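# Bend backboard clips outward into the frame groove

## Task

Rotate each metal clip on the backboard outward until its loose tip is seated in the groove cut into the inner wall of the frame, so that the clip keeps the backboard in place.

## Robot and tools

Robot: two arms, left_arm and right_arm, each a six-joint arm with a parallel two-finger gripper and a wrist camera. Both bases sit on mounting plates joined by a metal frame behind them. For the clearance check, a plate and its half of the frame count as part of that arm. Calibrated base positions in the scene frame: left_arm (+0.025, +0.305, +0.280) m, right_arm (-0.032, -0.281, +0.280) m, both nearly unrotated.

Scene frame: origin at table-top height, halfway between the nominal bases; +z up, +x out over the table, +y toward left_arm. Arm names do not match image sides. Results give each gripper's end_effector_position (m) and end_effector_quat_wxyz in this frame. That point lies between the finger pads, roughly 1 cm short of the tips. The fingers point along the gripper's own +z and separate along its y. Reported poses can be a few cm off, more when reaching far, and friction or weight can leave a resting gripper a cm or more from its command without any contact.

The 14-number row (used by execute_actions and move): one flat list covering both arms. Numbers 1-7 are left_arm, 8-14 right_arm, each as dx, dy, dz, rx, ry, rz, opening, all within [-1, 1]. The first six are an offset, not a pose: measured from that arm's Hand target as it was when the action or move began, expressed in that Hand target's own axes. 1.0 equals 0.6 m for dx/dy/dz and 180 degrees for the rotation; rx, ry, rz form a single rotation vector. Every row in a list counts from that same starting Hand target, not from the previous row, and sending the same offset again moves further. Opening is absolute: +1 fully open (0.094 m), -1 closed. All zeros for six pose numbers re-commands the current Hand target.

execute_actions(actions, cameras): actions holds one item or is empty. Empty list = look at the current state (pictures included). {"rows": [...], "steps": n} runs up to 15 control steps of 1/30 s (default 15, minimum 4); each row drives one step and the last row repeats to fill. {"steps": n} without rows waits up to 300 steps, counted from the previous result, so your reply time counts. The result is taken 4 steps before the action ends; those steps run afterward. cameras: list of names, ["all"], or []. A rejected call sends nothing.

move(target, speed, blend, blocking, cameras): drives each gripper in a straight line toward its target. target is one 14-number row or a list of up to 15 rows, all offsets from the same starting Hand targets. speed in m/s, 0.002 to 0.5 (default 0.25), rotation capped at twice that in rad/s; one value or one per target. blend in m rounds corners between listed targets (default 0 = stop at each). Paths finish together, take at least 0.5 s and are cut at 10 s. No obstacle avoidance. Grippers lag and drift from the path, more when fast or nearly straight-armed. Avoid paths passing near an arm's own base; go around. Opening changes in a later target are applied only after all arms come to rest there. blocking=false returns about 0.5 s after start. The result adds a move: line: done, off_target, moving, held, fault, plus limits (paced = pose clipped, held = steps withheld by a check). Unnamed arms are done (within 10 mm and 2 degrees). done does not mean no contact.

wait(seconds 0-10, cameras): lets time pass, ending early if a move finishes. stop(cameras): brakes the current move; needs braking room; fingers continue. zoom_image(camera, region): enlarges part of the latest image of cam_high, cam_left_wrist or cam_right_wrist; region [x0, y0, x1, y1] pixels, top-left origin, at most 504x504. read_manual(section="licences"): URDF licence text only. finished_scene(scene): number of the current scene; ends it irreversibly and grades it, so call it only when every clip is seated and will stay seated with the robot away.

Control: each step the commanded pose is clamped to within 100 mm and 20 degrees of the measured one, so a distant target may take more than one action; continue from the shown Hand target. To stop an arm pressing on something, command its target back past the gripper. Very small moves may not start. Near the first joint's axis, small wrist motions can swing the whole arm.

Gripping: grip_measured uses the same scale as opening; empty it reads up to ~1.6 mm wide. Squeeze force about 50-64 N per pad. Closing well below the touch reading pushes at full force; close slowly on fragile items. To release, command an opening clearly above grip_measured. grip_effort_nm is motor effort (negative = closing), not pad force, and does not return to zero at rest.

Other readings: Joint torques follow the Joint positions order, include gravity, have offsets and noise; joints 1-3 wrap at ±28 N m. Joint velocities may read within noise. MOTOR HOT appears at 75 °C; at 90 °C the arm folds and stays idle; at 100 °C it collapses. Holding loads, stretching out, or pushing against unreachable poses heats motors.

Cameras: cam_high (fixed, overhead), cam_left_wrist, cam_right_wrist, all 672x504; calibration is given per camera and is approximate. Occasional disturbances may tug a held part.

Avoid: anything leaving the table, dropping or releasing moving parts, fast impacts, hard pushes, and arms colliding with each other (that can end the scene); any arm stop costs. Move smoothly with modest effort.

Each tool is called after "Call:" as name(argument=value, ...), one argument or row to a line, values as JSON.

## Session

Call:
execute_actions(
  actions=[],
  cameras=["all"],
)

Scene clock: 0.00 s of 6600.00 s.
left_arm: end_effector_position=(+0.1455, +0.0137, +0.3858) grip_measured=+1.000 grip_effort_nm=n/a end_effector_quat_wxyz=(+0.158, +0.448, +0.879, +0.041) | right_arm: end_effector_position=(+0.0007, -0.5750, +0.1914) grip_measured=+1.000 grip_effort_nm=n/a end_effector_quat_wxyz=(-0.028, +0.985, -0.127, -0.109)
Joint positions: left_arm=[-1.336 1.609 1.209 -1.037 -0.307 -0.391 0.094] | right_arm=[-1.3 2.105 1.031 -0.614 0.18 2.057 0.094]
Joint velocities: within noise
Joint torques (N m): no reading
Motor temperatures (°C): left_arm=[27 36 34 42 26 31 26] | right_arm=[24 33 37 40 24 26 26]
Heat: left arm: 42 °C; right arm: 40 °C.
Hand target: left_arm +0.1470, +0.0119, +0.3903; +0.164, +0.446, +0.879, +0.037 | right_arm -0.0012, -0.5733, +0.1915; -0.031, +0.985, -0.127, -0.115

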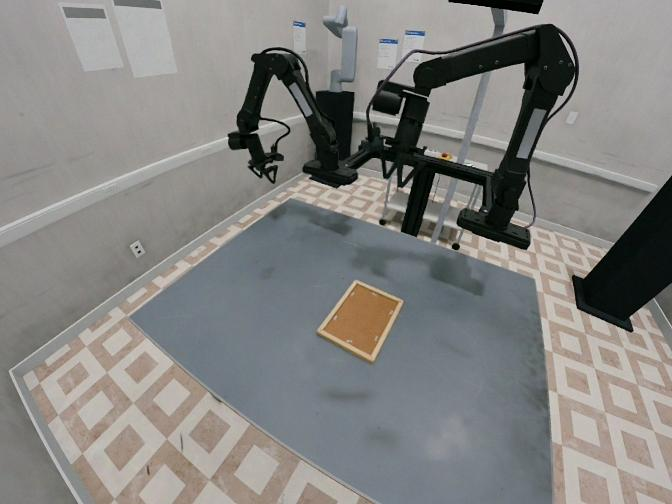

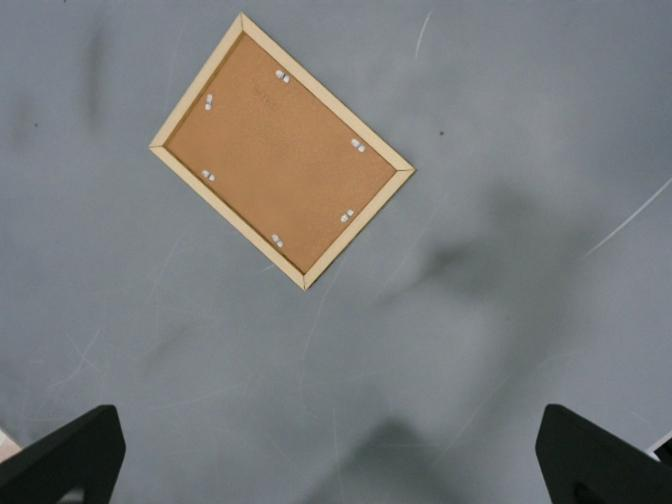

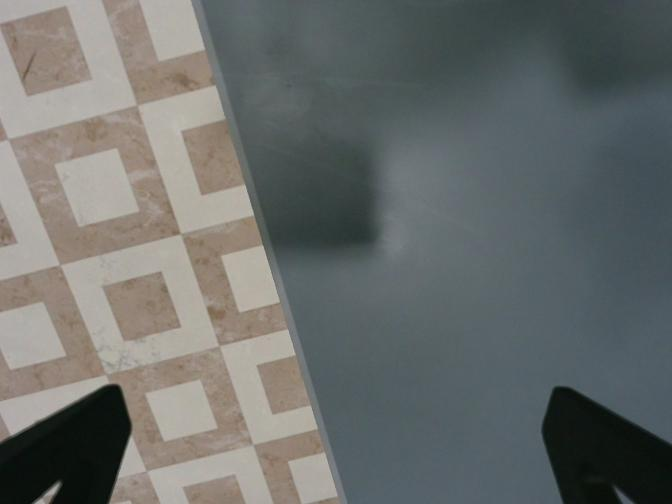

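Call:
zoom_image(
  camera="cam_left_wrist",
  region=[140, 0, 430, 300],
)

Call:
zoom_image(
  camera="cam_left_wrist",
  region=[180, 50, 310, 130],
)

Call:
zoom_image(
  camera="cam_left_wrist",
  region=[310, 120, 400, 240],
)

Call:
zoom_image(
  camera="cam_left_wrist",
  region=[180, 150, 310, 280],
)

Scaled by 1.680 from the camera's 672x504 image, which has a finer 960x720 frame.

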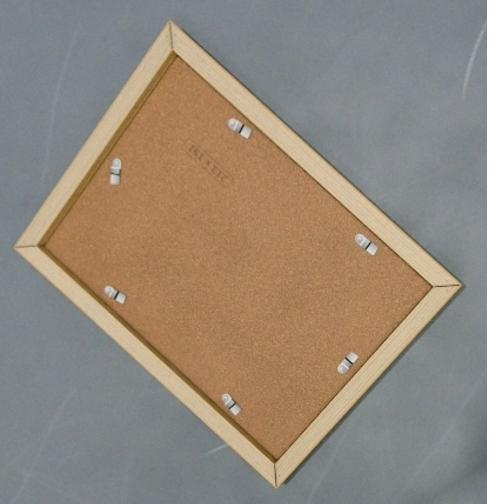

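Scaled by 3.877 from the camera's 672x504 image, which has a finer 960x720 frame.

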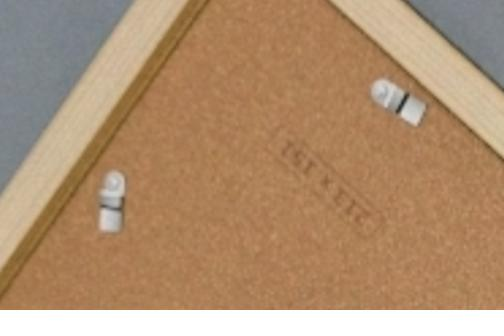

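Scaled by 4.200 from the camera's 672x504 image, which has a finer 960x720 frame.

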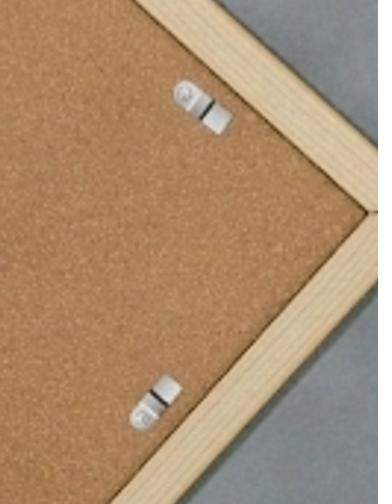

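Scaled by 3.877 from the camera's 672x504 image, which has a finer 960x720 frame.

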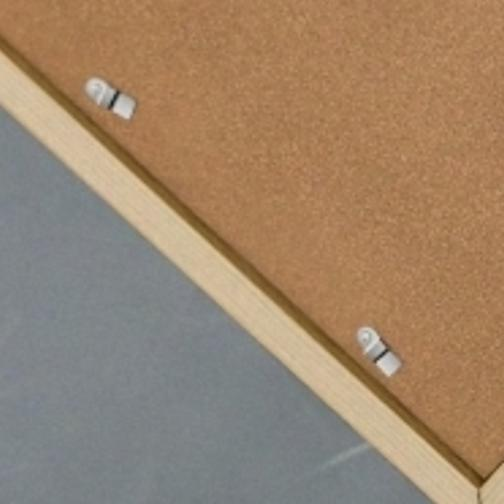

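Call:
move(
  target=[-0.0745, 0.118, 0.3827, 0.0945, 0.0555, 0.2195, -1, 0, 0, 0, 0, 0, 0, 1],
  cameras=["cam_high", "cam_left_wrist"],
)

Scene clock: 4.83 s of 6600.00 s.
left_arm: end_effector_position=(+0.2994, +0.0040, +0.2003) grip_measured=-0.986 grip_effort_nm=-0.706 end_effector_quat_wxyz=(+0.003, +0.726, +0.688, +0.006) | right_arm: end_effector_position=(+0.0007, -0.5750, +0.1914) grip_measured=+1.000 grip_effort_nm=-0.042 end_effector_quat_wxyz=(-0.028, +0.985, -0.127, -0.109)
Joint positions: left_arm=[-0.821 2.317 1.47 -0.719 -0.026 0.783 0.001] | right_arm=[-1.3 2.105 1.031 -0.614 0.18 2.057 0.094]
Joint velocities: within noise
Joint torques (N m): left_arm=[-0.17 -10.5 6.46 0.09 0.09 0.02] | right_arm=[-0.03 -9.16 4.3 -0.17 0.18 0.03]
Motor temperatures (°C): left_arm=[27 36 34 41 26 31 26] | right_arm=[24 35 37 40 24 26 26]
Heat: left arm: 41 °C; right arm: 40 °C.
Hand target: left_arm +0.3001, +0.0002, +0.2002; +0.001, +0.729, +0.684, +0.000 | right_arm -0.0012, -0.5733, +0.1915; -0.031, +0.985, -0.127, -0.115
Off the commanded pose: left_arm 0.004 m, 1 deg | right_arm 0.003 m, 1 deg.
Kept back: nothing.
move: done
camera_calibration:
cam_left_wrist: T_world_to_cam=[[-0.998719, 0.0503002, -0.00558713, 0.300862], [0.0434183, 0.908292, 0.416077, -0.0573453], [0.0260035, 0.415301, -0.909312, 0.256248], [0, 0, 0, 1]] pos_world=[0.296303, -0.069467, 0.25855]
Images, in order (width x height): cam_high 672x504, cam_left_wrist 672x504.

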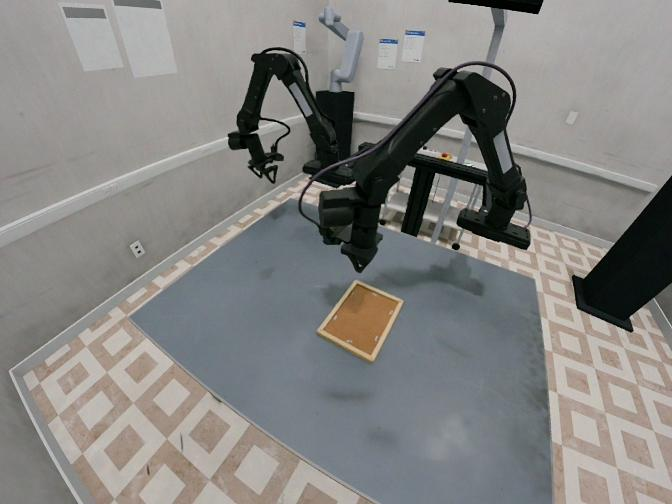

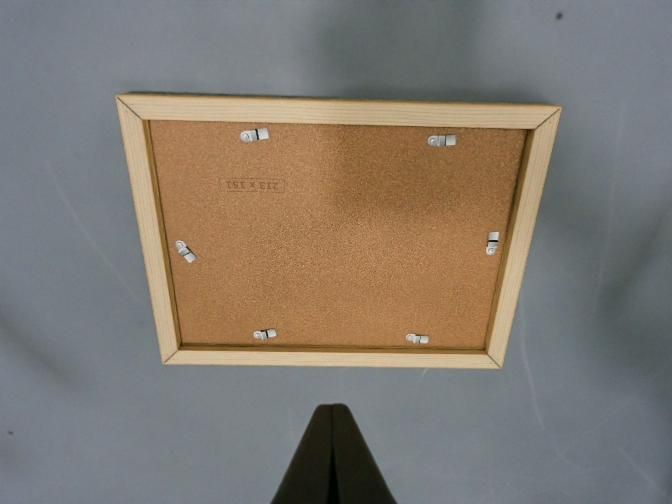

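Call:
zoom_image(
  camera="cam_left_wrist",
  region=[230, 90, 330, 165],
)

Call:
zoom_image(
  camera="cam_left_wrist",
  region=[400, 90, 500, 165],
)

Call:
zoom_image(
  camera="cam_left_wrist",
  region=[440, 200, 540, 275],
)

Call:
zoom_image(
  camera="cam_left_wrist",
  region=[380, 300, 480, 375],
)

Call:
zoom_image(
  camera="cam_left_wrist",
  region=[220, 300, 320, 375],
)

Call:
zoom_image(
  camera="cam_left_wrist",
  region=[140, 210, 240, 285],
)

Scaled by 5.040 from the camera's 672x504 image, which has a finer 960x720 frame.

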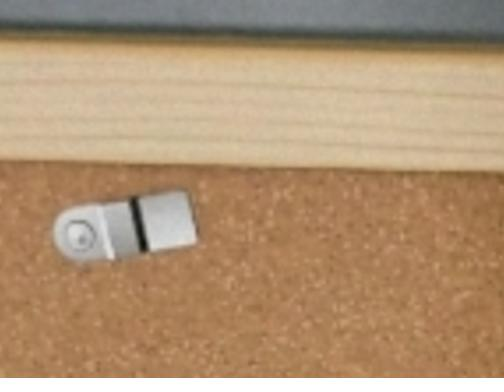

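Scaled by 5.040 from the camera's 672x504 image, which has a finer 960x720 frame.

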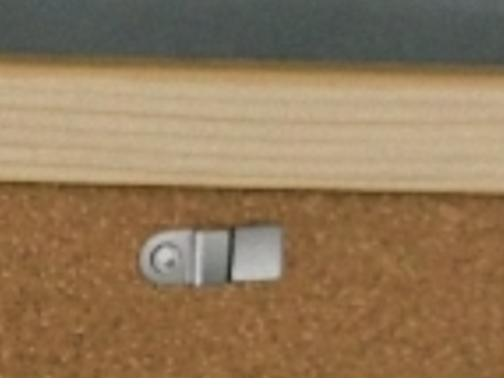

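Scaled by 5.040 from the camera's 672x504 image, which has a finer 960x720 frame.

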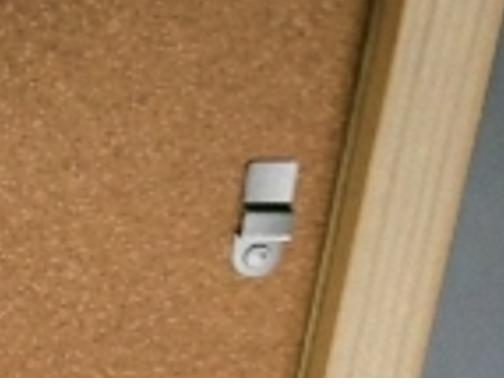

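Scaled by 5.040 from the camera's 672x504 image, which has a finer 960x720 frame.

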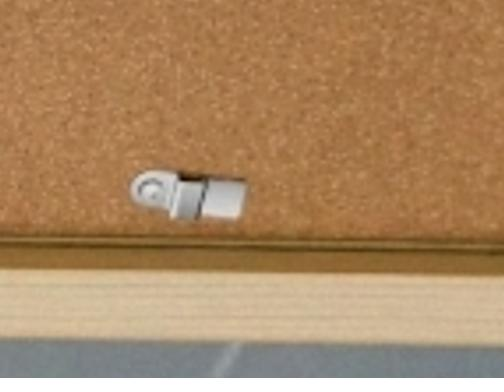

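Scaled by 5.040 from the camera's 672x504 image, which has a finer 960x720 frame.

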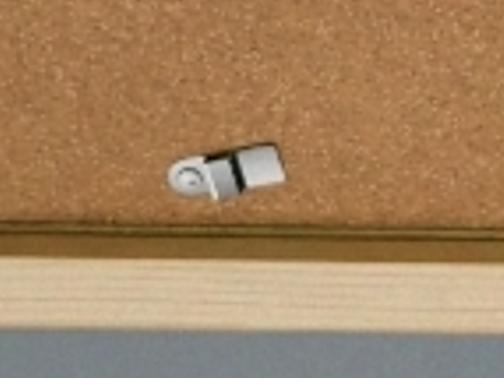

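Scaled by 5.040 from the camera's 672x504 image, which has a finer 960x720 frame.

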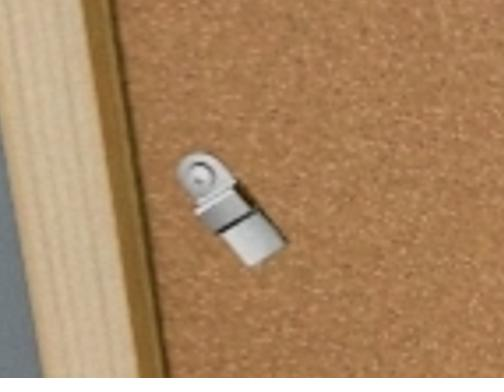

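Call:
move(
  target=[-0.0217, 0.0688, 0.2762, 0, 0, 0, -1, 0, 0, 0, 0, 0, 0, 1],
  cameras=["cam_left_wrist"],
)

Scene clock: 14.40 s of 6600.00 s.
left_arm: end_effector_position=(+0.3363, -0.0109, +0.0361) grip_measured=-0.986 grip_effort_nm=-0.711 end_effector_quat_wxyz=(-0.007, +0.728, +0.686, +0.005) | right_arm: end_effector_position=(+0.0007, -0.5750, +0.1914) grip_measured=+1.000 grip_effort_nm=-0.032 end_effector_quat_wxyz=(-0.028, +0.985, -0.127, -0.109)
Joint positions: left_arm=[-0.776 2.874 1.817 -0.529 -0.024 0.834 0.001] | right_arm=[-1.3 2.105 1.031 -0.614 0.18 2.057 0.094]
Joint velocities: within noise
Joint torques (N m): left_arm=[0.08 -12.62 5.39 0.24 0.1 0.01] | right_arm=[-0.21 -9.1 4.33 -0.18 0.16 -0.01]
Motor temperatures (°C): left_arm=[27 38 35 41 26 30 26] | right_arm=[24 37 37 39 24 26 26]
Heat: left arm: 41 °C; right arm: 39 °C.
Hand target: left_arm +0.3406, -0.0155, +0.0345; +0.000, +0.729, +0.684, +0.000 | right_arm -0.0012, -0.5733, +0.1915; -0.031, +0.985, -0.127, -0.115
Off the commanded pose: left_arm 0.007 m, 1 deg | right_arm 0.003 m, 1 deg.
Kept back: nothing.
move: done
camera_calibration:
cam_left_wrist: T_world_to_cam=[[-0.99834, 0.056624, 0.0105445, 0.336864], [0.0556859, 0.902123, 0.42787, 0.0182039], [0.0147153, 0.427747, -0.903779, 0.115916], [0, 0, 0, 1]] pos_world=[0.333585, -0.0850797, 0.0934219]
Images, in order (width x height): cam_left_wrist 672x504.

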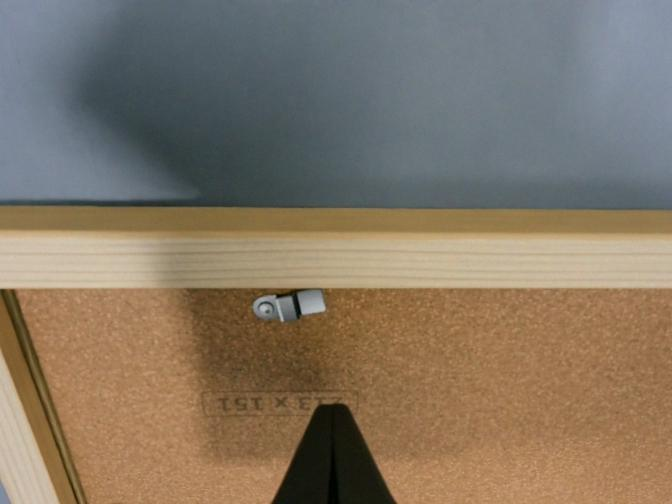

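Call:
move(
  target=[-0.0122, 0.0105, 0.0175, 0, 0, 0, -1, 0, 0, 0, 0, 0, 0, 1],
  speed=0.05,
  cameras=["cam_left_wrist"],
)

Call:
zoom_image(
  camera="cam_left_wrist",
  region=[220, 260, 440, 425],
)

Scene clock: 15.53 s of 6600.00 s.
left_arm: end_effector_position=(+0.3481, -0.0230, +0.0286) grip_measured=-0.986 grip_effort_nm=-0.706 end_effector_quat_wxyz=(+0.007, +0.728, +0.686, +0.005) | right_arm: end_effector_position=(+0.0007, -0.5750, +0.1914) grip_measured=+1.000 grip_effort_nm=-0.037 end_effector_quat_wxyz=(-0.028, +0.985, -0.127, -0.109)
Joint positions: left_arm=[-0.776 2.928 1.909 -0.539 -0.024 0.835 0.001] | right_arm=[-1.3 2.105 1.031 -0.614 0.18 2.057 0.094]
Joint velocities: within noise
Joint torques (N m): left_arm=[-0.13 -12.15 5.86 0.09 0.1 0] | right_arm=[-0.01 -9.02 4.36 -0.17 0.17 -0.01]
Motor temperatures (°C): left_arm=[27 38 35 41 26 30 26] | right_arm=[24 38 37 39 24 26 26]
Heat: left arm: 41 °C; right arm: 39 °C.
Hand target: left_arm +0.3464, -0.0232, +0.0240; +0.000, +0.729, +0.684, +0.000 | right_arm -0.0012, -0.5733, +0.1915; -0.031, +0.985, -0.127, -0.115
Off the commanded pose: left_arm 0.005 m, 1 deg | right_arm 0.003 m, 1 deg.
Kept back: nothing.
move: done
camera_calibration:
cam_left_wrist: T_world_to_cam=[[-0.998347, 0.0566358, -0.0097459, 0.349975], [0.047631, 0.910354, 0.411079, 0.0352046], [0.032154, 0.409936, -0.911547, 0.107942], [0, 0, 0, 1]] pos_world=[0.344249, -0.0961192, 0.0873335]
Images, in order (width x height): cam_left_wrist 672x504.

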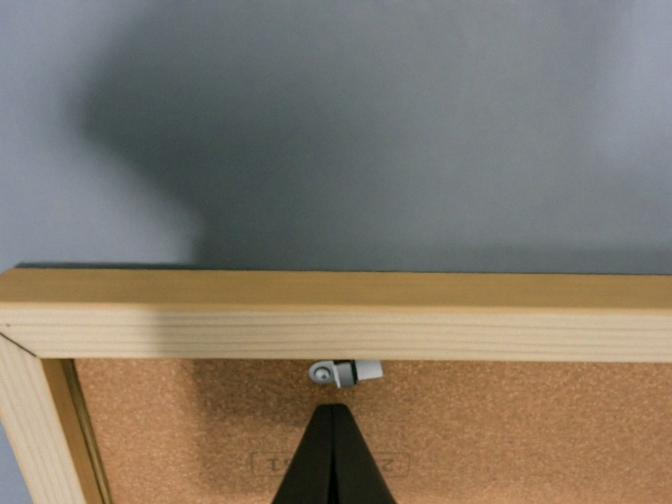

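Scaled by 2.291 from the camera's 672x504 image, which has a finer 960x720 frame.

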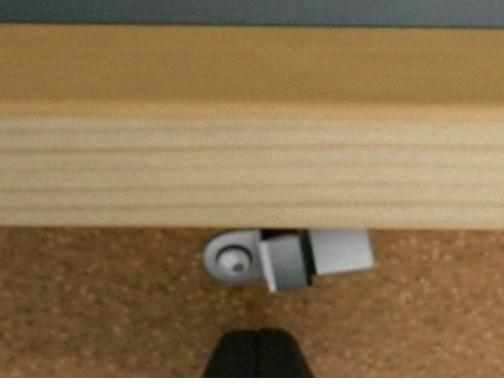

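Call:
move(
  target=[0.0081, -0.0095, 0.0067, 0, 0, 0, -1, 0, 0, 0, 0, 0, 0, 1],
  speed=0.05,
  cameras=["cam_left_wrist"],
)

Scene clock: 16.70 s of 6600.00 s.
left_arm: end_effector_position=(+0.3459, -0.0209, +0.0265) grip_measured=-0.986 grip_effort_nm=-0.711 end_effector_quat_wxyz=(+0.005, +0.728, +0.686, +0.005) | right_arm: end_effector_position=(+0.0007, -0.5750, +0.1914) grip_measured=+1.000 grip_effort_nm=-0.032 end_effector_quat_wxyz=(-0.028, +0.985, -0.127, -0.109)
Joint positions: left_arm=[-0.776 2.928 1.897 -0.53 -0.024 0.835 0.001] | right_arm=[-1.3 2.105 1.031 -0.614 0.18 2.057 0.094]
Joint velocities: within noise
Joint torques (N m): left_arm=[-0.13 -12.96 3.15 0.32 0.1 0] | right_arm=[-0.18 -9.05 4.31 -0.17 0.16 0]
Motor temperatures (°C): left_arm=[27 38 35 41 25 30 26] | right_arm=[24 38 37 39 24 26 26]
Heat: left arm: 41 °C; right arm: 39 °C.
Hand target: left_arm +0.3410, -0.0179, +0.0199; +0.000, +0.729, +0.684, +0.000 | right_arm -0.0012, -0.5733, +0.1915; -0.031, +0.985, -0.127, -0.115
Off the commanded pose: left_arm 0.009 m, 1 deg | right_arm 0.003 m, 1 deg.
Kept back: nothing.
move: done
camera_calibration:
cam_left_wrist: T_world_to_cam=[[-0.998365, 0.0567037, -0.00720924, 0.347635], [0.0486637, 0.909341, 0.413196, 0.0338199], [0.0299854, 0.412169, -0.910614, 0.105911], [0, 0, 0, 1]] pos_world=[0.342245, -0.0941191, 0.0849757]
Images, in order (width x height): cam_left_wrist 672x504.

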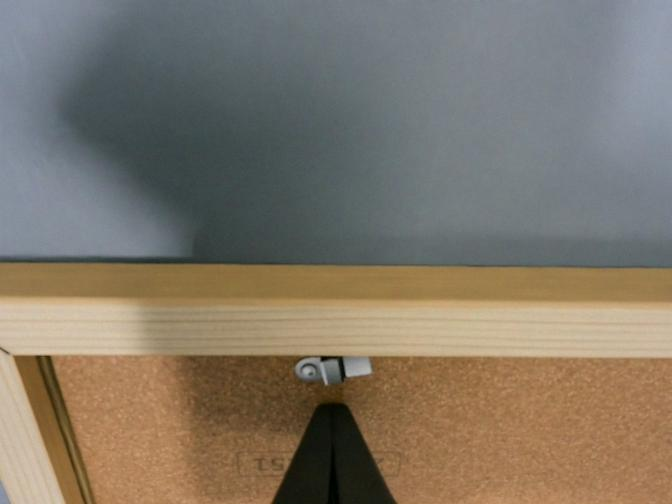

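Call:
move(
  target=[0.0034, -0.0065, 0.0017, 0, 0, 0, -1, 0, 0, 0, 0, 0, 0, 1],
  speed=0.05,
  cameras=[],
)

Scene clock: 17.63 s of 6600.00 s.
left_arm: end_effector_position=(+0.3445, -0.0195, +0.0242) grip_measured=-0.986 grip_effort_nm=-0.706 end_effector_quat_wxyz=(+0.006, +0.728, +0.686, +0.005) | right_arm: end_effector_position=(+0.0007, -0.5750, +0.1914) grip_measured=+1.000 grip_effort_nm=-0.037 end_effector_quat_wxyz=(-0.028, +0.985, -0.127, -0.109)
Joint positions: left_arm=[-0.776 2.927 1.881 -0.513 -0.024 0.835 0.001] | right_arm=[-1.3 2.105 1.031 -0.614 0.18 2.057 0.094]
Joint velocities: within noise
Joint torques (N m): left_arm=[-0.31 -13.67 2.17 0.35 0.1 -0.02] | right_arm=[-0.14 -9.07 4.31 -0.2 0.24 0.05]
Motor temperatures (°C): left_arm=[27 39 35 41 25 30 26] | right_arm=[24 38 37 39 24 26 26]
Heat: left arm: 41 °C; right arm: 39 °C.
Hand target: left_arm +0.3374, -0.0158, +0.0190; +0.001, +0.729, +0.684, +0.000 | right_arm -0.0012, -0.5733, +0.1915; -0.031, +0.985, -0.127, -0.115
Off the commanded pose: left_arm 0.010 m, 1 deg | right_arm 0.003 m, 1 deg.
Kept back: nothing.
move: done
No camera images: "cameras" was empty.

Call:
move(
  target=[0.0021, -0.0068, -0.0015, 0, 0, 0, -1, 0, 0, 0, 0, 0, 0, 1],
  speed=0.05,
  cameras=["cam_left_wrist"],
)

Call:
zoom_image(
  camera="cam_left_wrist",
  region=[220, 280, 440, 445],
)

Scene clock: 18.57 s of 6600.00 s.
left_arm: end_effector_position=(+0.3443, -0.0192, +0.0242) grip_measured=-0.986 grip_effort_nm=-0.706 end_effector_quat_wxyz=(+0.013, +0.728, +0.686, +0.006) | right_arm: end_effector_position=(+0.0007, -0.5750, +0.1914) grip_measured=+1.000 grip_effort_nm=-0.037 end_effector_quat_wxyz=(-0.028, +0.985, -0.127, -0.109)
Joint positions: left_arm=[-0.776 2.916 1.852 -0.481 -0.024 0.835 0.001] | right_arm=[-1.3 2.105 1.031 -0.614 0.18 2.057 0.094]
Joint velocities: within noise
Joint torques (N m): left_arm=[-0.62 -13.75 2.11 0.24 0.1 -0.06] | right_arm=[-0.09 -9.03 4.3 -0.21 0.19 -0.03]
Motor temperatures (°C): left_arm=[27 39 35 41 25 30 26] | right_arm=[24 38 37 39 24 26 26]
Heat: left arm: 41 °C; right arm: 39 °C.
Hand target: left_arm +0.3333, -0.0142, +0.0199; +0.000, +0.729, +0.684, +0.000 | right_arm -0.0012, -0.5733, +0.1915; -0.031, +0.985, -0.127, -0.115
Off the commanded pose: left_arm 0.013 m, 2 deg | right_arm 0.003 m, 1 deg.
Kept back: nothing.
move: off_target (left_arm)
camera_calibration:
cam_left_wrist: T_world_to_cam=[[-0.998221, 0.0563125, -0.0196083, 0.346074], [0.0436629, 0.914245, 0.402803, 0.0353754], [0.0406096, 0.40123, -0.915077, 0.0994356], [0, 0, 0, 1]] pos_world=[0.339875, -0.0917266, 0.0835279]
Images, in order (width x height): cam_left_wrist 672x504.

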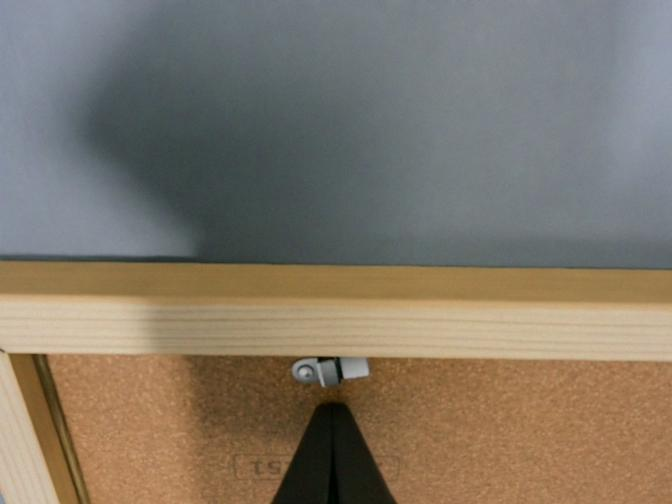

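Scaled by 2.291 from the camera's 672x504 image, which has a finer 960x720 frame.

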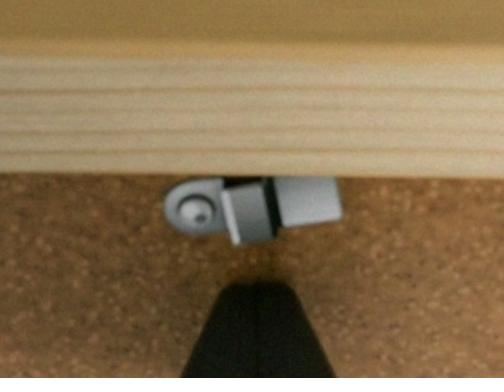

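Call:
move(
  target=[0, 0, 0.007, 0, 0, 0, -1, 0, 0, 0, 0, 0, 0, 1],
  speed=0.05,
  cameras=["cam_left_wrist"],
)

Scene clock: 19.87 s of 6600.00 s.
left_arm: end_effector_position=(+0.3443, -0.0192, +0.0241) grip_measured=-0.986 grip_effort_nm=-0.701 end_effector_quat_wxyz=(+0.013, +0.728, +0.686, +0.006) | right_arm: end_effector_position=(+0.0007, -0.5750, +0.1914) grip_measured=+1.000 grip_effort_nm=-0.037 end_effector_quat_wxyz=(-0.028, +0.985, -0.127, -0.109)
Joint positions: left_arm=[-0.776 2.916 1.852 -0.48 -0.024 0.835 0.001] | right_arm=[-1.3 2.105 1.031 -0.614 0.18 2.057 0.094]
Joint velocities: within noise
Joint torques (N m): left_arm=[-0.61 -12.64 2.65 0.27 0.1 -0.06] | right_arm=[-0.06 -9.01 4.34 -0.16 0.18 -0.01]
Motor temperatures (°C): left_arm=[27 39 35 41 25 30 26] | right_arm=[24 38 37 39 24 26 26]
Heat: left arm: 41 °C; right arm: 39 °C.
Hand target: left_arm +0.3333, -0.0141, +0.0156; +0.000, +0.729, +0.684, +0.000 | right_arm -0.0012, -0.5733, +0.1915; -0.031, +0.985, -0.127, -0.115
Off the commanded pose: left_arm 0.015 m, 2 deg | right_arm 0.003 m, 1 deg.
Kept back: nothing.
move: off_target (left_arm)
camera_calibration:
cam_left_wrist: T_world_to_cam=[[-0.998216, 0.0563019, -0.01989, 0.346095], [0.0435506, 0.914355, 0.402565, 0.0354629], [0.0408517, 0.40098, -0.915175, 0.0992988], [0, 0, 0, 1]] pos_world=[0.339876, -0.0917283, 0.0834835]
Images, in order (width x height): cam_left_wrist 672x504.

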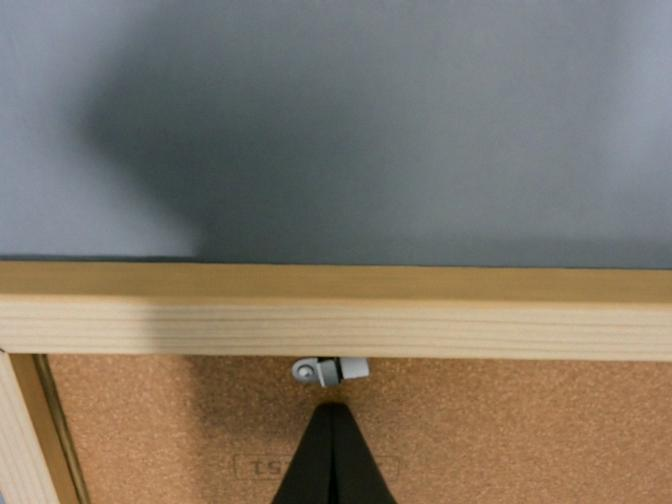

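Call:
move(
  target=[-0.0107, 0.0135, -0.0115, 0, 0, 0, -1, 0, 0, 0, 0, 0, 0, 1],
  speed=0.05,
  cameras=[],
)

Scene clock: 20.87 s of 6600.00 s.
left_arm: end_effector_position=(+0.3455, -0.0204, +0.0278) grip_measured=-0.986 grip_effort_nm=-0.706 end_effector_quat_wxyz=(+0.009, +0.728, +0.686, +0.006) | right_arm: end_effector_position=(+0.0007, -0.5750, +0.1914) grip_measured=+1.000 grip_effort_nm=-0.022 end_effector_quat_wxyz=(-0.028, +0.985, -0.127, -0.109)
Joint positions: left_arm=[-0.776 2.916 1.873 -0.51 -0.024 0.835 0.001] | right_arm=[-1.3 2.105 1.031 -0.614 0.18 2.057 0.094]
Joint velocities: within noise
Joint torques (N m): left_arm=[-0.53 -12 5.55 0.11 0.11 -0.05] | right_arm=[-0.17 -9.07 4.36 -0.17 0.16 -0.04]
Motor temperatures (°C): left_arm=[27 39 35 41 25 30 26] | right_arm=[24 39 37 38 24 26 26]
Heat: left arm: 41 °C; right arm: 39 °C.
Hand target: left_arm +0.3409, -0.0210, +0.0225; +0.000, +0.729, +0.684, +0.000 | right_arm -0.0012, -0.5733, +0.1915; -0.031, +0.985, -0.127, -0.115
Off the commanded pose: left_arm 0.007 m, 1 deg | right_arm 0.003 m, 1 deg.
Kept back: nothing.
move: done
No camera images: "cameras" was empty.

Call:
move(
  target=[-0.0007, -0.012, 0.004, 0, 0, 0, -1, 0, 0, 0, 0, 0, 0, 1],
  speed=0.05,
  cameras=[],
)

Scene clock: 21.80 s of 6600.00 s.
left_arm: end_effector_position=(+0.3416, -0.0232, +0.0278) grip_measured=-0.986 grip_effort_nm=-0.706 end_effector_quat_wxyz=(+0.008, +0.730, +0.683, +0.005) | right_arm: end_effector_position=(+0.0007, -0.5750, +0.1914) grip_measured=+1.000 grip_effort_nm=-0.037 end_effector_quat_wxyz=(-0.028, +0.985, -0.127, -0.109)
Joint positions: left_arm=[-0.786 2.916 1.873 -0.513 -0.024 0.831 0.001] | right_arm=[-1.3 2.105 1.031 -0.614 0.18 2.057 0.094]
Joint velocities: within noise
Joint torques (N m): left_arm=[-0.58 -12.6 3.22 0.3 0.1 -0.11] | right_arm=[-0.2 -9.13 4.37 -0.19 0.2 -0.02]
Motor temperatures (°C): left_arm=[27 39 35 40 25 30 26] | right_arm=[24 39 37 38 24 26 26]
Heat: left arm: 40 °C; right arm: 39 °C.
Hand target: left_arm +0.3337, -0.0210, +0.0201; +0.000, +0.729, +0.684, +0.000 | right_arm -0.0012, -0.5733, +0.1915; -0.031, +0.985, -0.127, -0.115
Off the commanded pose: left_arm 0.011 m, 1 deg | right_arm 0.003 m, 1 deg.
Kept back: nothing.
move: off_target (left_arm)
No camera images: "cameras" was empty.

Call:
move(
  target=[0.003, 0, 0.0067, 0, 0, 0, -1, 0, 0, 0, 0, 0, 0, 1],
  speed=0.05,
  cameras=["cam_left_wrist"],
)

Call:
zoom_image(
  camera="cam_left_wrist",
  region=[220, 280, 440, 445],
)

Scene clock: 22.73 s of 6600.00 s.
left_arm: end_effector_position=(+0.3428, -0.0244, +0.0279) grip_measured=-0.986 grip_effort_nm=-0.706 end_effector_quat_wxyz=(+0.011, +0.730, +0.684, +0.005) | right_arm: end_effector_position=(+0.0007, -0.5750, +0.1914) grip_measured=+1.000 grip_effort_nm=-0.037 end_effector_quat_wxyz=(-0.028, +0.985, -0.127, -0.109)
Joint positions: left_arm=[-0.786 2.916 1.873 -0.507 -0.024 0.83 0.001] | right_arm=[-1.3 2.105 1.031 -0.614 0.18 2.057 0.094]
Joint velocities: within noise
Joint torques (N m): left_arm=[-0.36 -11.89 3.14 0.33 0.09 -0.08] | right_arm=[-0.09 -9.07 4.45 -0.21 0.19 -0.02]
Motor temperatures (°C): left_arm=[27 39 34 40 25 30 26] | right_arm=[24 39 37 38 24 26 26]
Heat: left arm: 40 °C; right arm: 39 °C.
Hand target: left_arm +0.3339, -0.0192, +0.0161; +0.000, +0.729, +0.684, +0.000 | right_arm -0.0012, -0.5733, +0.1915; -0.031, +0.985, -0.127, -0.115
Off the commanded pose: left_arm 0.016 m, 1 deg | right_arm 0.003 m, 1 deg.
Kept back: nothing.
move: off_target (left_arm)
camera_calibration:
cam_left_wrist: T_world_to_cam=[[-0.997934, 0.0621424, -0.0163034, 0.344975], [0.0502124, 0.91273, 0.405466, 0.03637], [0.0400772, 0.40381, -0.913965, 0.105166], [0, 0, 0, 1]] pos_world=[0.338221, -0.0971007, 0.0869956]
Images, in order (width x height): cam_left_wrist 672x504.

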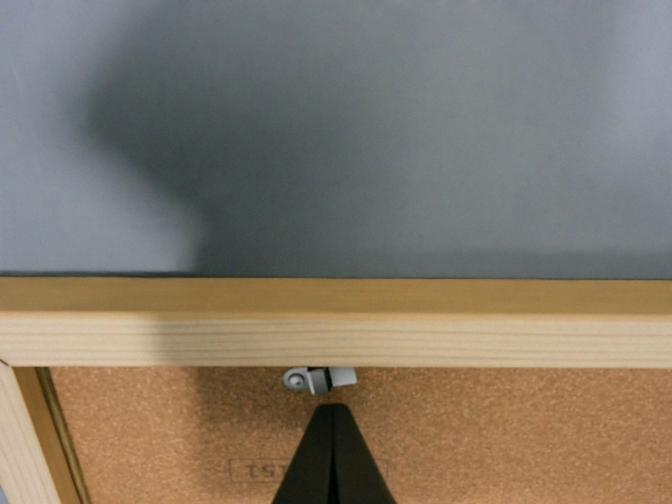

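Scaled by 2.291 from the camera's 672x504 image, which has a finer 960x720 frame.

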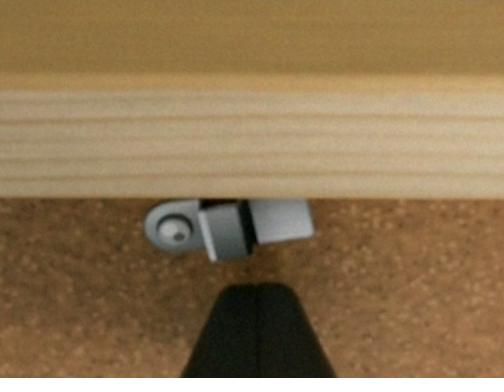

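Call:
move(
  target=[
    [0.012, 0.010, -0.02, 0, 0, 0, -1, 0, 0, 0, 0, 0, 0, 1],
  ],
  speed=0.08,
  cameras=[],
)

Scene clock: 23.70 s of 6600.00 s.
left_arm: end_effector_position=(+0.3403, -0.0160, +0.0245) grip_measured=-0.986 grip_effort_nm=-0.701 end_effector_quat_wxyz=(+0.002, +0.729, +0.685, +0.002) | right_arm: end_effector_position=(+0.0007, -0.5750, +0.1914) grip_measured=+1.000 grip_effort_nm=-0.042 end_effector_quat_wxyz=(-0.028, +0.985, -0.127, -0.109)
Joint positions: left_arm=[-0.775 2.916 1.854 -0.505 -0.018 0.838 0.001] | right_arm=[-1.3 2.105 1.031 -0.614 0.18 2.057 0.094]
Joint velocities: within noise
Joint torques (N m): left_arm=[0.35 -15.19 2.48 0.2 0.04 0.01] | right_arm=[-0.08 -9.11 4.29 -0.19 0.2 -0.01]
Motor temperatures (°C): left_arm=[27 40 34 40 25 30 26] | right_arm=[24 39 37 38 24 26 26]
Heat: left arm: 40 °C; right arm: 39 °C.
Hand target: left_arm +0.3404, -0.0123, +0.0281; +0.000, +0.729, +0.684, +0.000 | right_arm -0.0012, -0.5733, +0.1915; -0.031, +0.985, -0.127, -0.115
Off the commanded pose: left_arm 0.005 m, 0 deg | right_arm 0.003 m, 1 deg.
Kept back: nothing.
move: done
No camera images: "cameras" was empty.

Call:
move(
  target=[
    [-0.0133, 0.0009, 0, 0, 0, 0, -1, 0, 0, 0, 0, 0, 0, 1],
  ],
  speed=0.05,
  cameras=[],
)

Scene clock: 24.67 s of 6600.00 s.
left_arm: end_effector_position=(+0.3398, -0.0155, +0.0249) grip_measured=-0.986 grip_effort_nm=-0.701 end_effector_quat_wxyz=(+0.000, +0.729, +0.684, +0.002) | right_arm: end_effector_position=(+0.0007, -0.5750, +0.1914) grip_measured=+1.000 grip_effort_nm=-0.032 end_effector_quat_wxyz=(-0.028, +0.985, -0.127, -0.109)
Joint positions: left_arm=[-0.775 2.916 1.857 -0.512 -0.018 0.839 0.001] | right_arm=[-1.3 2.105 1.031 -0.614 0.18 2.057 0.094]
Joint velocities: within noise
Joint torques (N m): left_arm=[-0.64 -13.68 5.34 0.07 0.03 -0.09] | right_arm=[-0.1 -9.16 4.27 -0.17 0.2 -0.01]
Motor temperatures (°C): left_arm=[27 40 34 40 25 30 26] | right_arm=[24 39 37 38 24 26 26]
Heat: left arm: 40 °C; right arm: 39 °C.
Hand target: left_arm +0.3404, -0.0204, +0.0281; +0.001, +0.729, +0.684, +0.000 | right_arm -0.0012, -0.5733, +0.1915; -0.031, +0.985, -0.127, -0.115
Off the commanded pose: left_arm 0.006 m, 0 deg | right_arm 0.003 m, 1 deg.
Kept back: nothing.
move: done
No camera images: "cameras" was empty.

Call:
move(
  target=[
    [-0.0133, 0.0009, 0, 0, 0, 0, -1, 0, 0, 0, 0, 0, 0, 1],
  ],
  speed=0.05,
  cameras=["cam_left_wrist"],
)

Scene clock: 25.67 s of 6600.00 s.
left_arm: end_effector_position=(+0.3438, -0.0277, +0.0325) grip_measured=-0.986 grip_effort_nm=-0.701 end_effector_quat_wxyz=(+0.008, +0.730, +0.683, +0.002) | right_arm: end_effector_position=(+0.0007, -0.5750, +0.1914) grip_measured=+1.000 grip_effort_nm=-0.037 end_effector_quat_wxyz=(-0.028, +0.985, -0.127, -0.109)
Joint positions: left_arm=[-0.787 2.916 1.899 -0.54 -0.018 0.829 0.001] | right_arm=[-1.3 2.105 1.031 -0.614 0.18 2.057 0.094]
Joint velocities: within noise
Joint torques (N m): left_arm=[-0.61 -12.29 5.64 0.1 0.04 -0.1] | right_arm=[-0.02 -9.05 4.23 -0.22 0.17 -0.03]
Motor temperatures (°C): left_arm=[27 40 34 40 25 30 26] | right_arm=[24 39 37 38 24 26 26]
Heat: left arm: 40 °C; right arm: 39 °C.
Hand target: left_arm +0.3403, -0.0284, +0.0281; +0.000, +0.729, +0.684, +0.000 | right_arm -0.0012, -0.5733, +0.1915; -0.031, +0.985, -0.127, -0.115
Off the commanded pose: left_arm 0.006 m, 1 deg | right_arm 0.003 m, 1 deg.
Kept back: nothing.
move: done
camera_calibration:
cam_left_wrist: T_world_to_cam=[[-0.998004, 0.0627396, -0.00712737, 0.345955], [0.0544618, 0.912411, 0.405636, 0.0359241], [0.0319525, 0.404438, -0.914007, 0.113497], [0, 0, 0, 1]] pos_world=[0.339682, -0.100385, 0.0916308]
Images, in order (width x height): cam_left_wrist 672x504.

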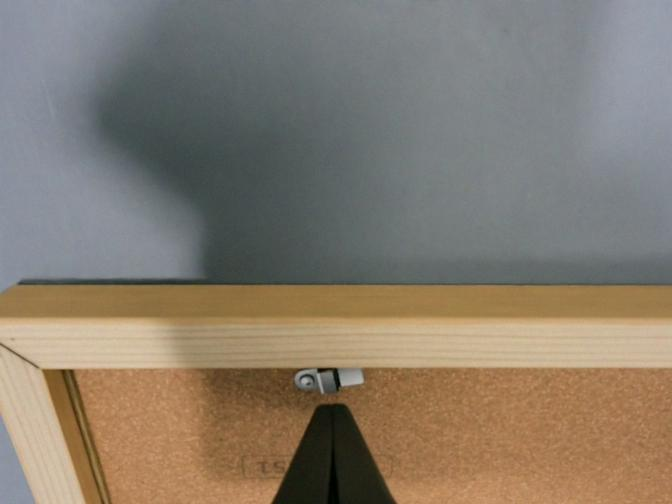

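Call:
move(
  target=[
    [0.03, -0.0069, 0.0, 0, 0, 0, -1, 0, 0, 0, 0, 0, 0, 1],
    [0.03, -0.0069, 0.015, 0, 0, 0, -1, 0, 0, 0, 0, 0, 0, 1],
  ],
  speed=0.05,
  cameras=[],
)

Scene clock: 28.23 s of 6600.00 s.
left_arm: end_effector_position=(+0.3374, -0.0124, +0.0245) grip_measured=-0.986 grip_effort_nm=-0.701 end_effector_quat_wxyz=(-0.001, +0.728, +0.685, +0.002) | right_arm: end_effector_position=(+0.0007, -0.5750, +0.1914) grip_measured=+1.000 grip_effort_nm=-0.037 end_effector_quat_wxyz=(-0.028, +0.985, -0.127, -0.109)
Joint positions: left_arm=[-0.774 2.907 1.834 -0.501 -0.018 0.838 0.001] | right_arm=[-1.3 2.105 1.031 -0.614 0.18 2.057 0.094]
Joint velocities: within noise
Joint torques (N m): left_arm=[0.2 -12.78 3.32 0.38 0.04 0.02] | right_arm=[-0.13 -9.07 4.21 -0.17 0.19 -0.01]
Motor temperatures (°C): left_arm=[27 40 34 40 25 30 26] | right_arm=[24 39 37 38 24 26 26]
Heat: left arm: 40 °C; right arm: 39 °C.
Hand target: left_arm +0.3374, -0.0101, +0.0191; +0.000, +0.729, +0.684, +0.000 | right_arm -0.0012, -0.5733, +0.1915; -0.031, +0.985, -0.127, -0.115
Off the commanded pose: left_arm 0.006 m, 0 deg | right_arm 0.003 m, 1 deg.
Kept back: nothing.
move: done
No camera images: "cameras" was empty.

Call:
move(
  target=[
    [-0.03, 0.002, 0.0035, 0, 0, 0, -1, 0, 0, 0, 0, 0, 0, 1],
  ],
  speed=0.05,
  cameras=["cam_left_wrist"],
)

Scene clock: 29.17 s of 6600.00 s.
left_arm: end_effector_position=(+0.3435, -0.0266, +0.0251) grip_measured=-0.986 grip_effort_nm=-0.706 end_effector_quat_wxyz=(+0.008, +0.729, +0.684, +0.005) | right_arm: end_effector_position=(+0.0007, -0.5750, +0.1914) grip_measured=+1.000 grip_effort_nm=-0.037 end_effector_quat_wxyz=(-0.028, +0.985, -0.127, -0.109)
Joint positions: left_arm=[-0.788 2.936 1.906 -0.526 -0.023 0.826 0.001] | right_arm=[-1.3 2.105 1.031 -0.614 0.18 2.057 0.094]
Joint velocities: within noise
Joint torques (N m): left_arm=[-0.88 -11.59 5.57 0.15 0.09 -0.11] | right_arm=[-0.05 -9.1 4.38 -0.17 0.19 0]
Motor temperatures (°C): left_arm=[27 40 34 40 25 30 26] | right_arm=[24 39 37 38 24 26 26]
Heat: left arm: 40 °C; right arm: 39 °C.
Hand target: left_arm +0.3375, -0.0282, +0.0171; +0.001, +0.729, +0.684, +0.000 | right_arm -0.0012, -0.5733, +0.1915; -0.031, +0.985, -0.127, -0.115
Off the commanded pose: left_arm 0.010 m, 1 deg | right_arm 0.003 m, 1 deg.
Kept back: nothing.
move: done
camera_calibration:
cam_left_wrist: T_world_to_cam=[[-0.998139, 0.0600156, -0.0107808, 0.345606], [0.0503984, 0.911513, 0.408172, 0.0392685], [0.0343236, 0.406869, -0.912841, 0.105502], [0, 0, 0, 1]] pos_world=[0.339362, -0.0994611, 0.0840045]
Images, in order (width x height): cam_left_wrist 672x504.

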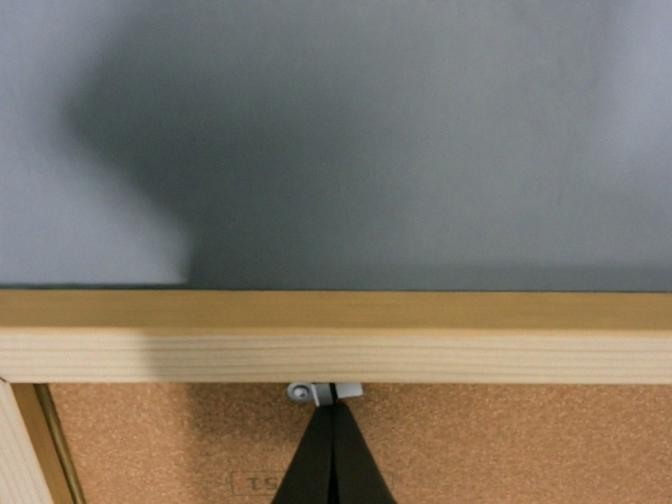

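Call:
move(
  target=[
    [-0.015, -0.0153, 0.0, 0, 0, 0, -1, 0, 0, 0, 0, 0, 0, 1],
  ],
  speed=0.05,
  cameras=["cam_left_wrist"],
)

Call:
zoom_image(
  camera="cam_left_wrist",
  region=[220, 300, 440, 465],
)

Scene clock: 30.20 s of 6600.00 s.
left_arm: end_effector_position=(+0.3344, -0.0333, +0.0251) grip_measured=-0.986 grip_effort_nm=-0.706 end_effector_quat_wxyz=(+0.005, +0.729, +0.685, +0.009) | right_arm: end_effector_position=(+0.0007, -0.5750, +0.1914) grip_measured=+1.000 grip_effort_nm=-0.037 end_effector_quat_wxyz=(-0.028, +0.985, -0.127, -0.109)
Joint positions: left_arm=[-0.816 2.936 1.907 -0.532 -0.032 0.798 0.001] | right_arm=[-1.3 2.105 1.031 -0.614 0.18 2.057 0.094]
Joint velocities: within noise
Joint torques (N m): left_arm=[-0.9 -11.66 5.38 0.19 0.18 -0.11] | right_arm=[-0.02 -9.03 4.26 -0.18 0.21 -0.01]
Motor temperatures (°C): left_arm=[27 41 34 40 25 30 26] | right_arm=[24 40 37 38 24 26 26]
Heat: left arm: 41 °C; right arm: 40 °C.
Hand target: left_arm +0.3278, -0.0366, +0.0169; +0.000, +0.729, +0.684, +0.000 | right_arm -0.0012, -0.5733, +0.1915; -0.031, +0.985, -0.127, -0.115
Off the commanded pose: left_arm 0.011 m, 1 deg | right_arm 0.003 m, 1 deg.
Kept back: nothing.
move: off_target (left_arm)
camera_calibration:
cam_left_wrist: T_world_to_cam=[[-0.998127, 0.0597171, -0.013272, 0.336936], [0.0487335, 0.907345, 0.417553, 0.0460306], [0.0369773, 0.416125, -0.908555, 0.107845], [0, 0, 0, 1]] pos_world=[0.330074, -0.106763, 0.0832346]
Images, in order (width x height): cam_left_wrist 672x504.

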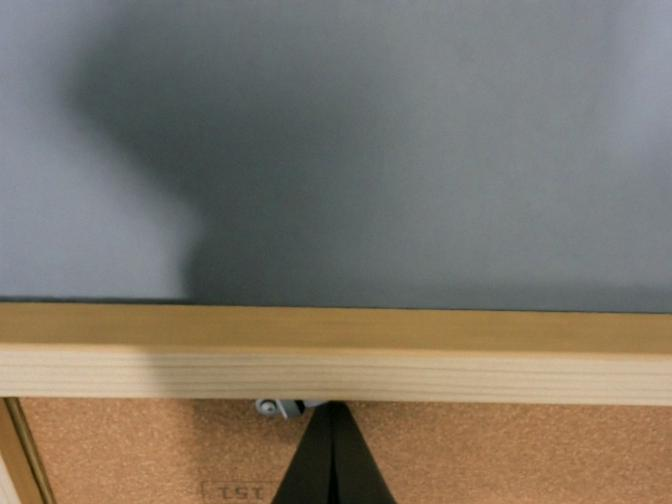

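Scaled by 2.291 from the camera's 672x504 image, which has a finer 960x720 frame.

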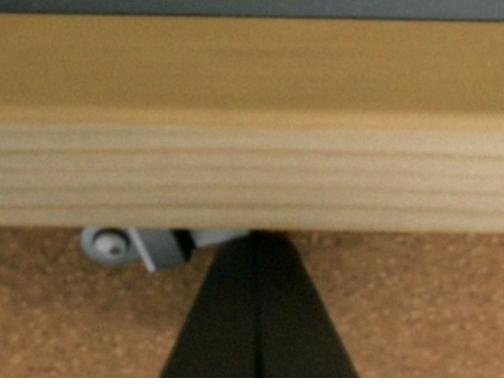

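Call:
move(
  target=[
    [0, 0, -0.0252, 0, 0, 0, -1, 0, 0, 0, 0, 0, 0, 1],
    [0.062, 0.013, -0.0252, 0, 0, 0, -1, 0, 0, 0, 0, 0, 0, 1],
    [0.0252, 0.0129, -0.0252, 0, 0, 0, -1, 0, 0, 0, 0, 0, 0, 1],
  ],
  speed=0.08,
  cameras=["cam_left_wrist"],
)

Scene clock: 32.40 s of 6600.00 s.
left_arm: end_effector_position=(+0.3384, -0.0227, +0.0352) grip_measured=-0.986 grip_effort_nm=-0.706 end_effector_quat_wxyz=(+0.007, +0.732, +0.682, +0.003) | right_arm: end_effector_position=(+0.0007, -0.5750, +0.1914) grip_measured=+1.000 grip_effort_nm=-0.037 end_effector_quat_wxyz=(-0.028, +0.985, -0.127, -0.109)
Joint positions: left_arm=[-0.789 2.885 1.84 -0.512 -0.019 0.833 0.001] | right_arm=[-1.3 2.105 1.031 -0.614 0.18 2.057 0.094]
Joint velocities: within noise
Joint torques (N m): left_arm=[-0.25 -12.53 5.09 0.09 0.05 -0.12] | right_arm=[-0.14 -9.11 4.31 -0.21 0.19 -0.01]
Motor temperatures (°C): left_arm=[27 42 34 40 25 30 26] | right_arm=[24 40 37 38 24 26 26]
Heat: left arm: 42 °C; right arm: 40 °C.
Hand target: left_arm +0.3364, -0.0220, +0.0321; +0.001, +0.729, +0.684, +0.000 | right_arm -0.0012, -0.5733, +0.1915; -0.031, +0.985, -0.127, -0.115
Off the commanded pose: left_arm 0.004 m, 1 deg | right_arm 0.003 m, 1 deg.
Kept back: nothing.
move: done
camera_calibration:
cam_left_wrist: T_world_to_cam=[[-0.997681, 0.0676945, -0.00711973, 0.340253], [0.0589571, 0.911678, 0.406654, 0.0290683], [0.0340191, 0.405291, -0.913555, 0.113437], [0, 0, 0, 1]] pos_world=[0.333891, -0.0955089, 0.0942322]
Images, in order (width x height): cam_left_wrist 672x504.

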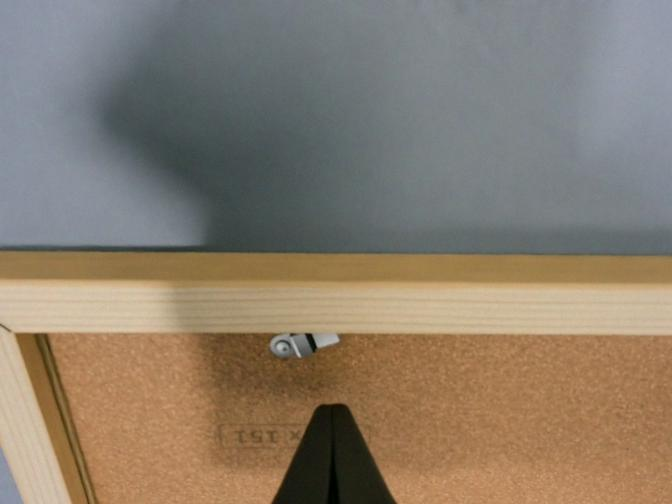

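Call:
move(
  target=[
    [0, 0.0033, 0.0155, 0, 0, 0, -1, 0, 0, 0, 0, 0, 0, 1],
  ],
  speed=0.08,
  cameras=[],
)

Scene clock: 33.57 s of 6600.00 s.
left_arm: end_effector_position=(+0.3377, -0.0217, +0.0270) grip_measured=-0.986 grip_effort_nm=-0.701 end_effector_quat_wxyz=(+0.003, +0.731, +0.682, +0.003) | right_arm: end_effector_position=(+0.0007, -0.5750, +0.1914) grip_measured=+1.000 grip_effort_nm=-0.037 end_effector_quat_wxyz=(-0.028, +0.985, -0.127, -0.109)
Joint positions: left_arm=[-0.788 2.913 1.862 -0.513 -0.019 0.832 0.001] | right_arm=[-1.3 2.105 1.031 -0.614 0.18 2.057 0.094]
Joint velocities: within noise
Joint torques (N m): left_arm=[-0.03 -12.05 5.75 0.13 0.04 -0.08] | right_arm=[-0.29 -9.26 4.48 -0.17 0.17 0.01]
Motor temperatures (°C): left_arm=[27 42 34 40 25 30 26] | right_arm=[24 40 37 38 24 26 26]
Heat: left arm: 42 °C; right arm: 40 °C.
Hand target: left_arm +0.3384, -0.0222, +0.0228; +0.001, +0.729, +0.684, +0.000 | right_arm -0.0012, -0.5733, +0.1915; -0.031, +0.985, -0.127, -0.115
Off the commanded pose: left_arm 0.004 m, 1 deg | right_arm 0.003 m, 1 deg.
Kept back: nothing.
move: done
No camera images: "cameras" was empty.

Call:
move(
  target=[
    [0, 0.0083, 0.005, 0, 0, 0, -1, 0, 0, 0, 0, 0, 0, 1],
    [-0.0128, 0.0092, 0.005, 0, 0, 0, -1, 0, 0, 0, 0, 0, 0, 1],
  ],
  speed=0.05,
  cameras=["cam_left_wrist"],
)

Call:
zoom_image(
  camera="cam_left_wrist",
  region=[220, 300, 440, 465],
)

Scene clock: 34.50 s of 6600.00 s.
left_arm: end_effector_position=(+0.3477, -0.0304, +0.0257) grip_measured=-0.986 grip_effort_nm=-0.706 end_effector_quat_wxyz=(+0.010, +0.730, +0.683, +0.003) | right_arm: end_effector_position=(+0.0007, -0.5750, +0.1914) grip_measured=+1.000 grip_effort_nm=-0.037 end_effector_quat_wxyz=(-0.028, +0.985, -0.127, -0.109)
Joint positions: left_arm=[-0.785 2.949 1.943 -0.546 -0.019 0.832 0.001] | right_arm=[-1.3 2.105 1.031 -0.614 0.18 2.057 0.094]
Joint velocities: within noise
Joint torques (N m): left_arm=[-0.54 -12.14 5.82 0.1 0.05 -0.1] | right_arm=[-0.08 -9.05 4.33 -0.19 0.2 -0.01]
Motor temperatures (°C): left_arm=[27 42 34 40 25 30 26] | right_arm=[24 40 37 38 24 26 26]
Heat: left arm: 42 °C; right arm: 40 °C.
Hand target: left_arm +0.3435, -0.0302, +0.0199; +0.001, +0.729, +0.684, +0.000 | right_arm -0.0012, -0.5733, +0.1915; -0.031, +0.985, -0.127, -0.115
Off the commanded pose: left_arm 0.007 m, 1 deg | right_arm 0.003 m, 1 deg.
Kept back: nothing.
move: done
camera_calibration:
cam_left_wrist: T_world_to_cam=[[-0.997954, 0.0630275, -0.0107303, 0.350068], [0.0533468, 0.913384, 0.403588, 0.0414417], [0.0352381, 0.40219, -0.914878, 0.107081], [0, 0, 0, 1]] pos_world=[0.343368, -0.102983, 0.084997]
Images, in order (width x height): cam_left_wrist 672x504.

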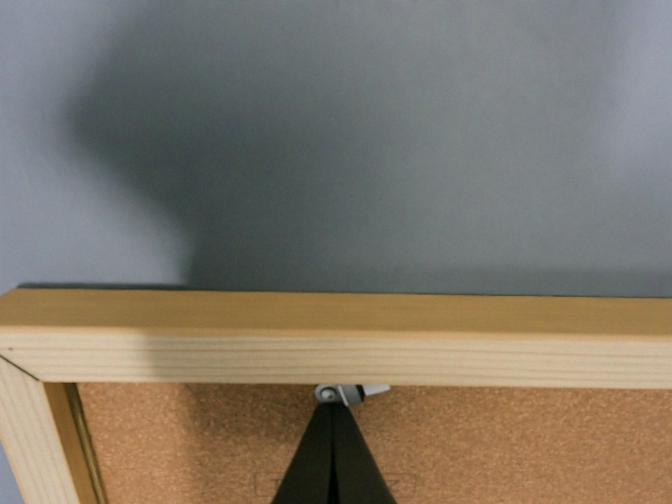

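Scaled by 2.291 from the camera's 672x504 image, which has a finer 960x720 frame.

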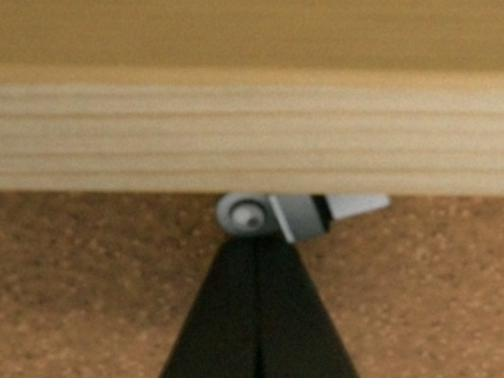

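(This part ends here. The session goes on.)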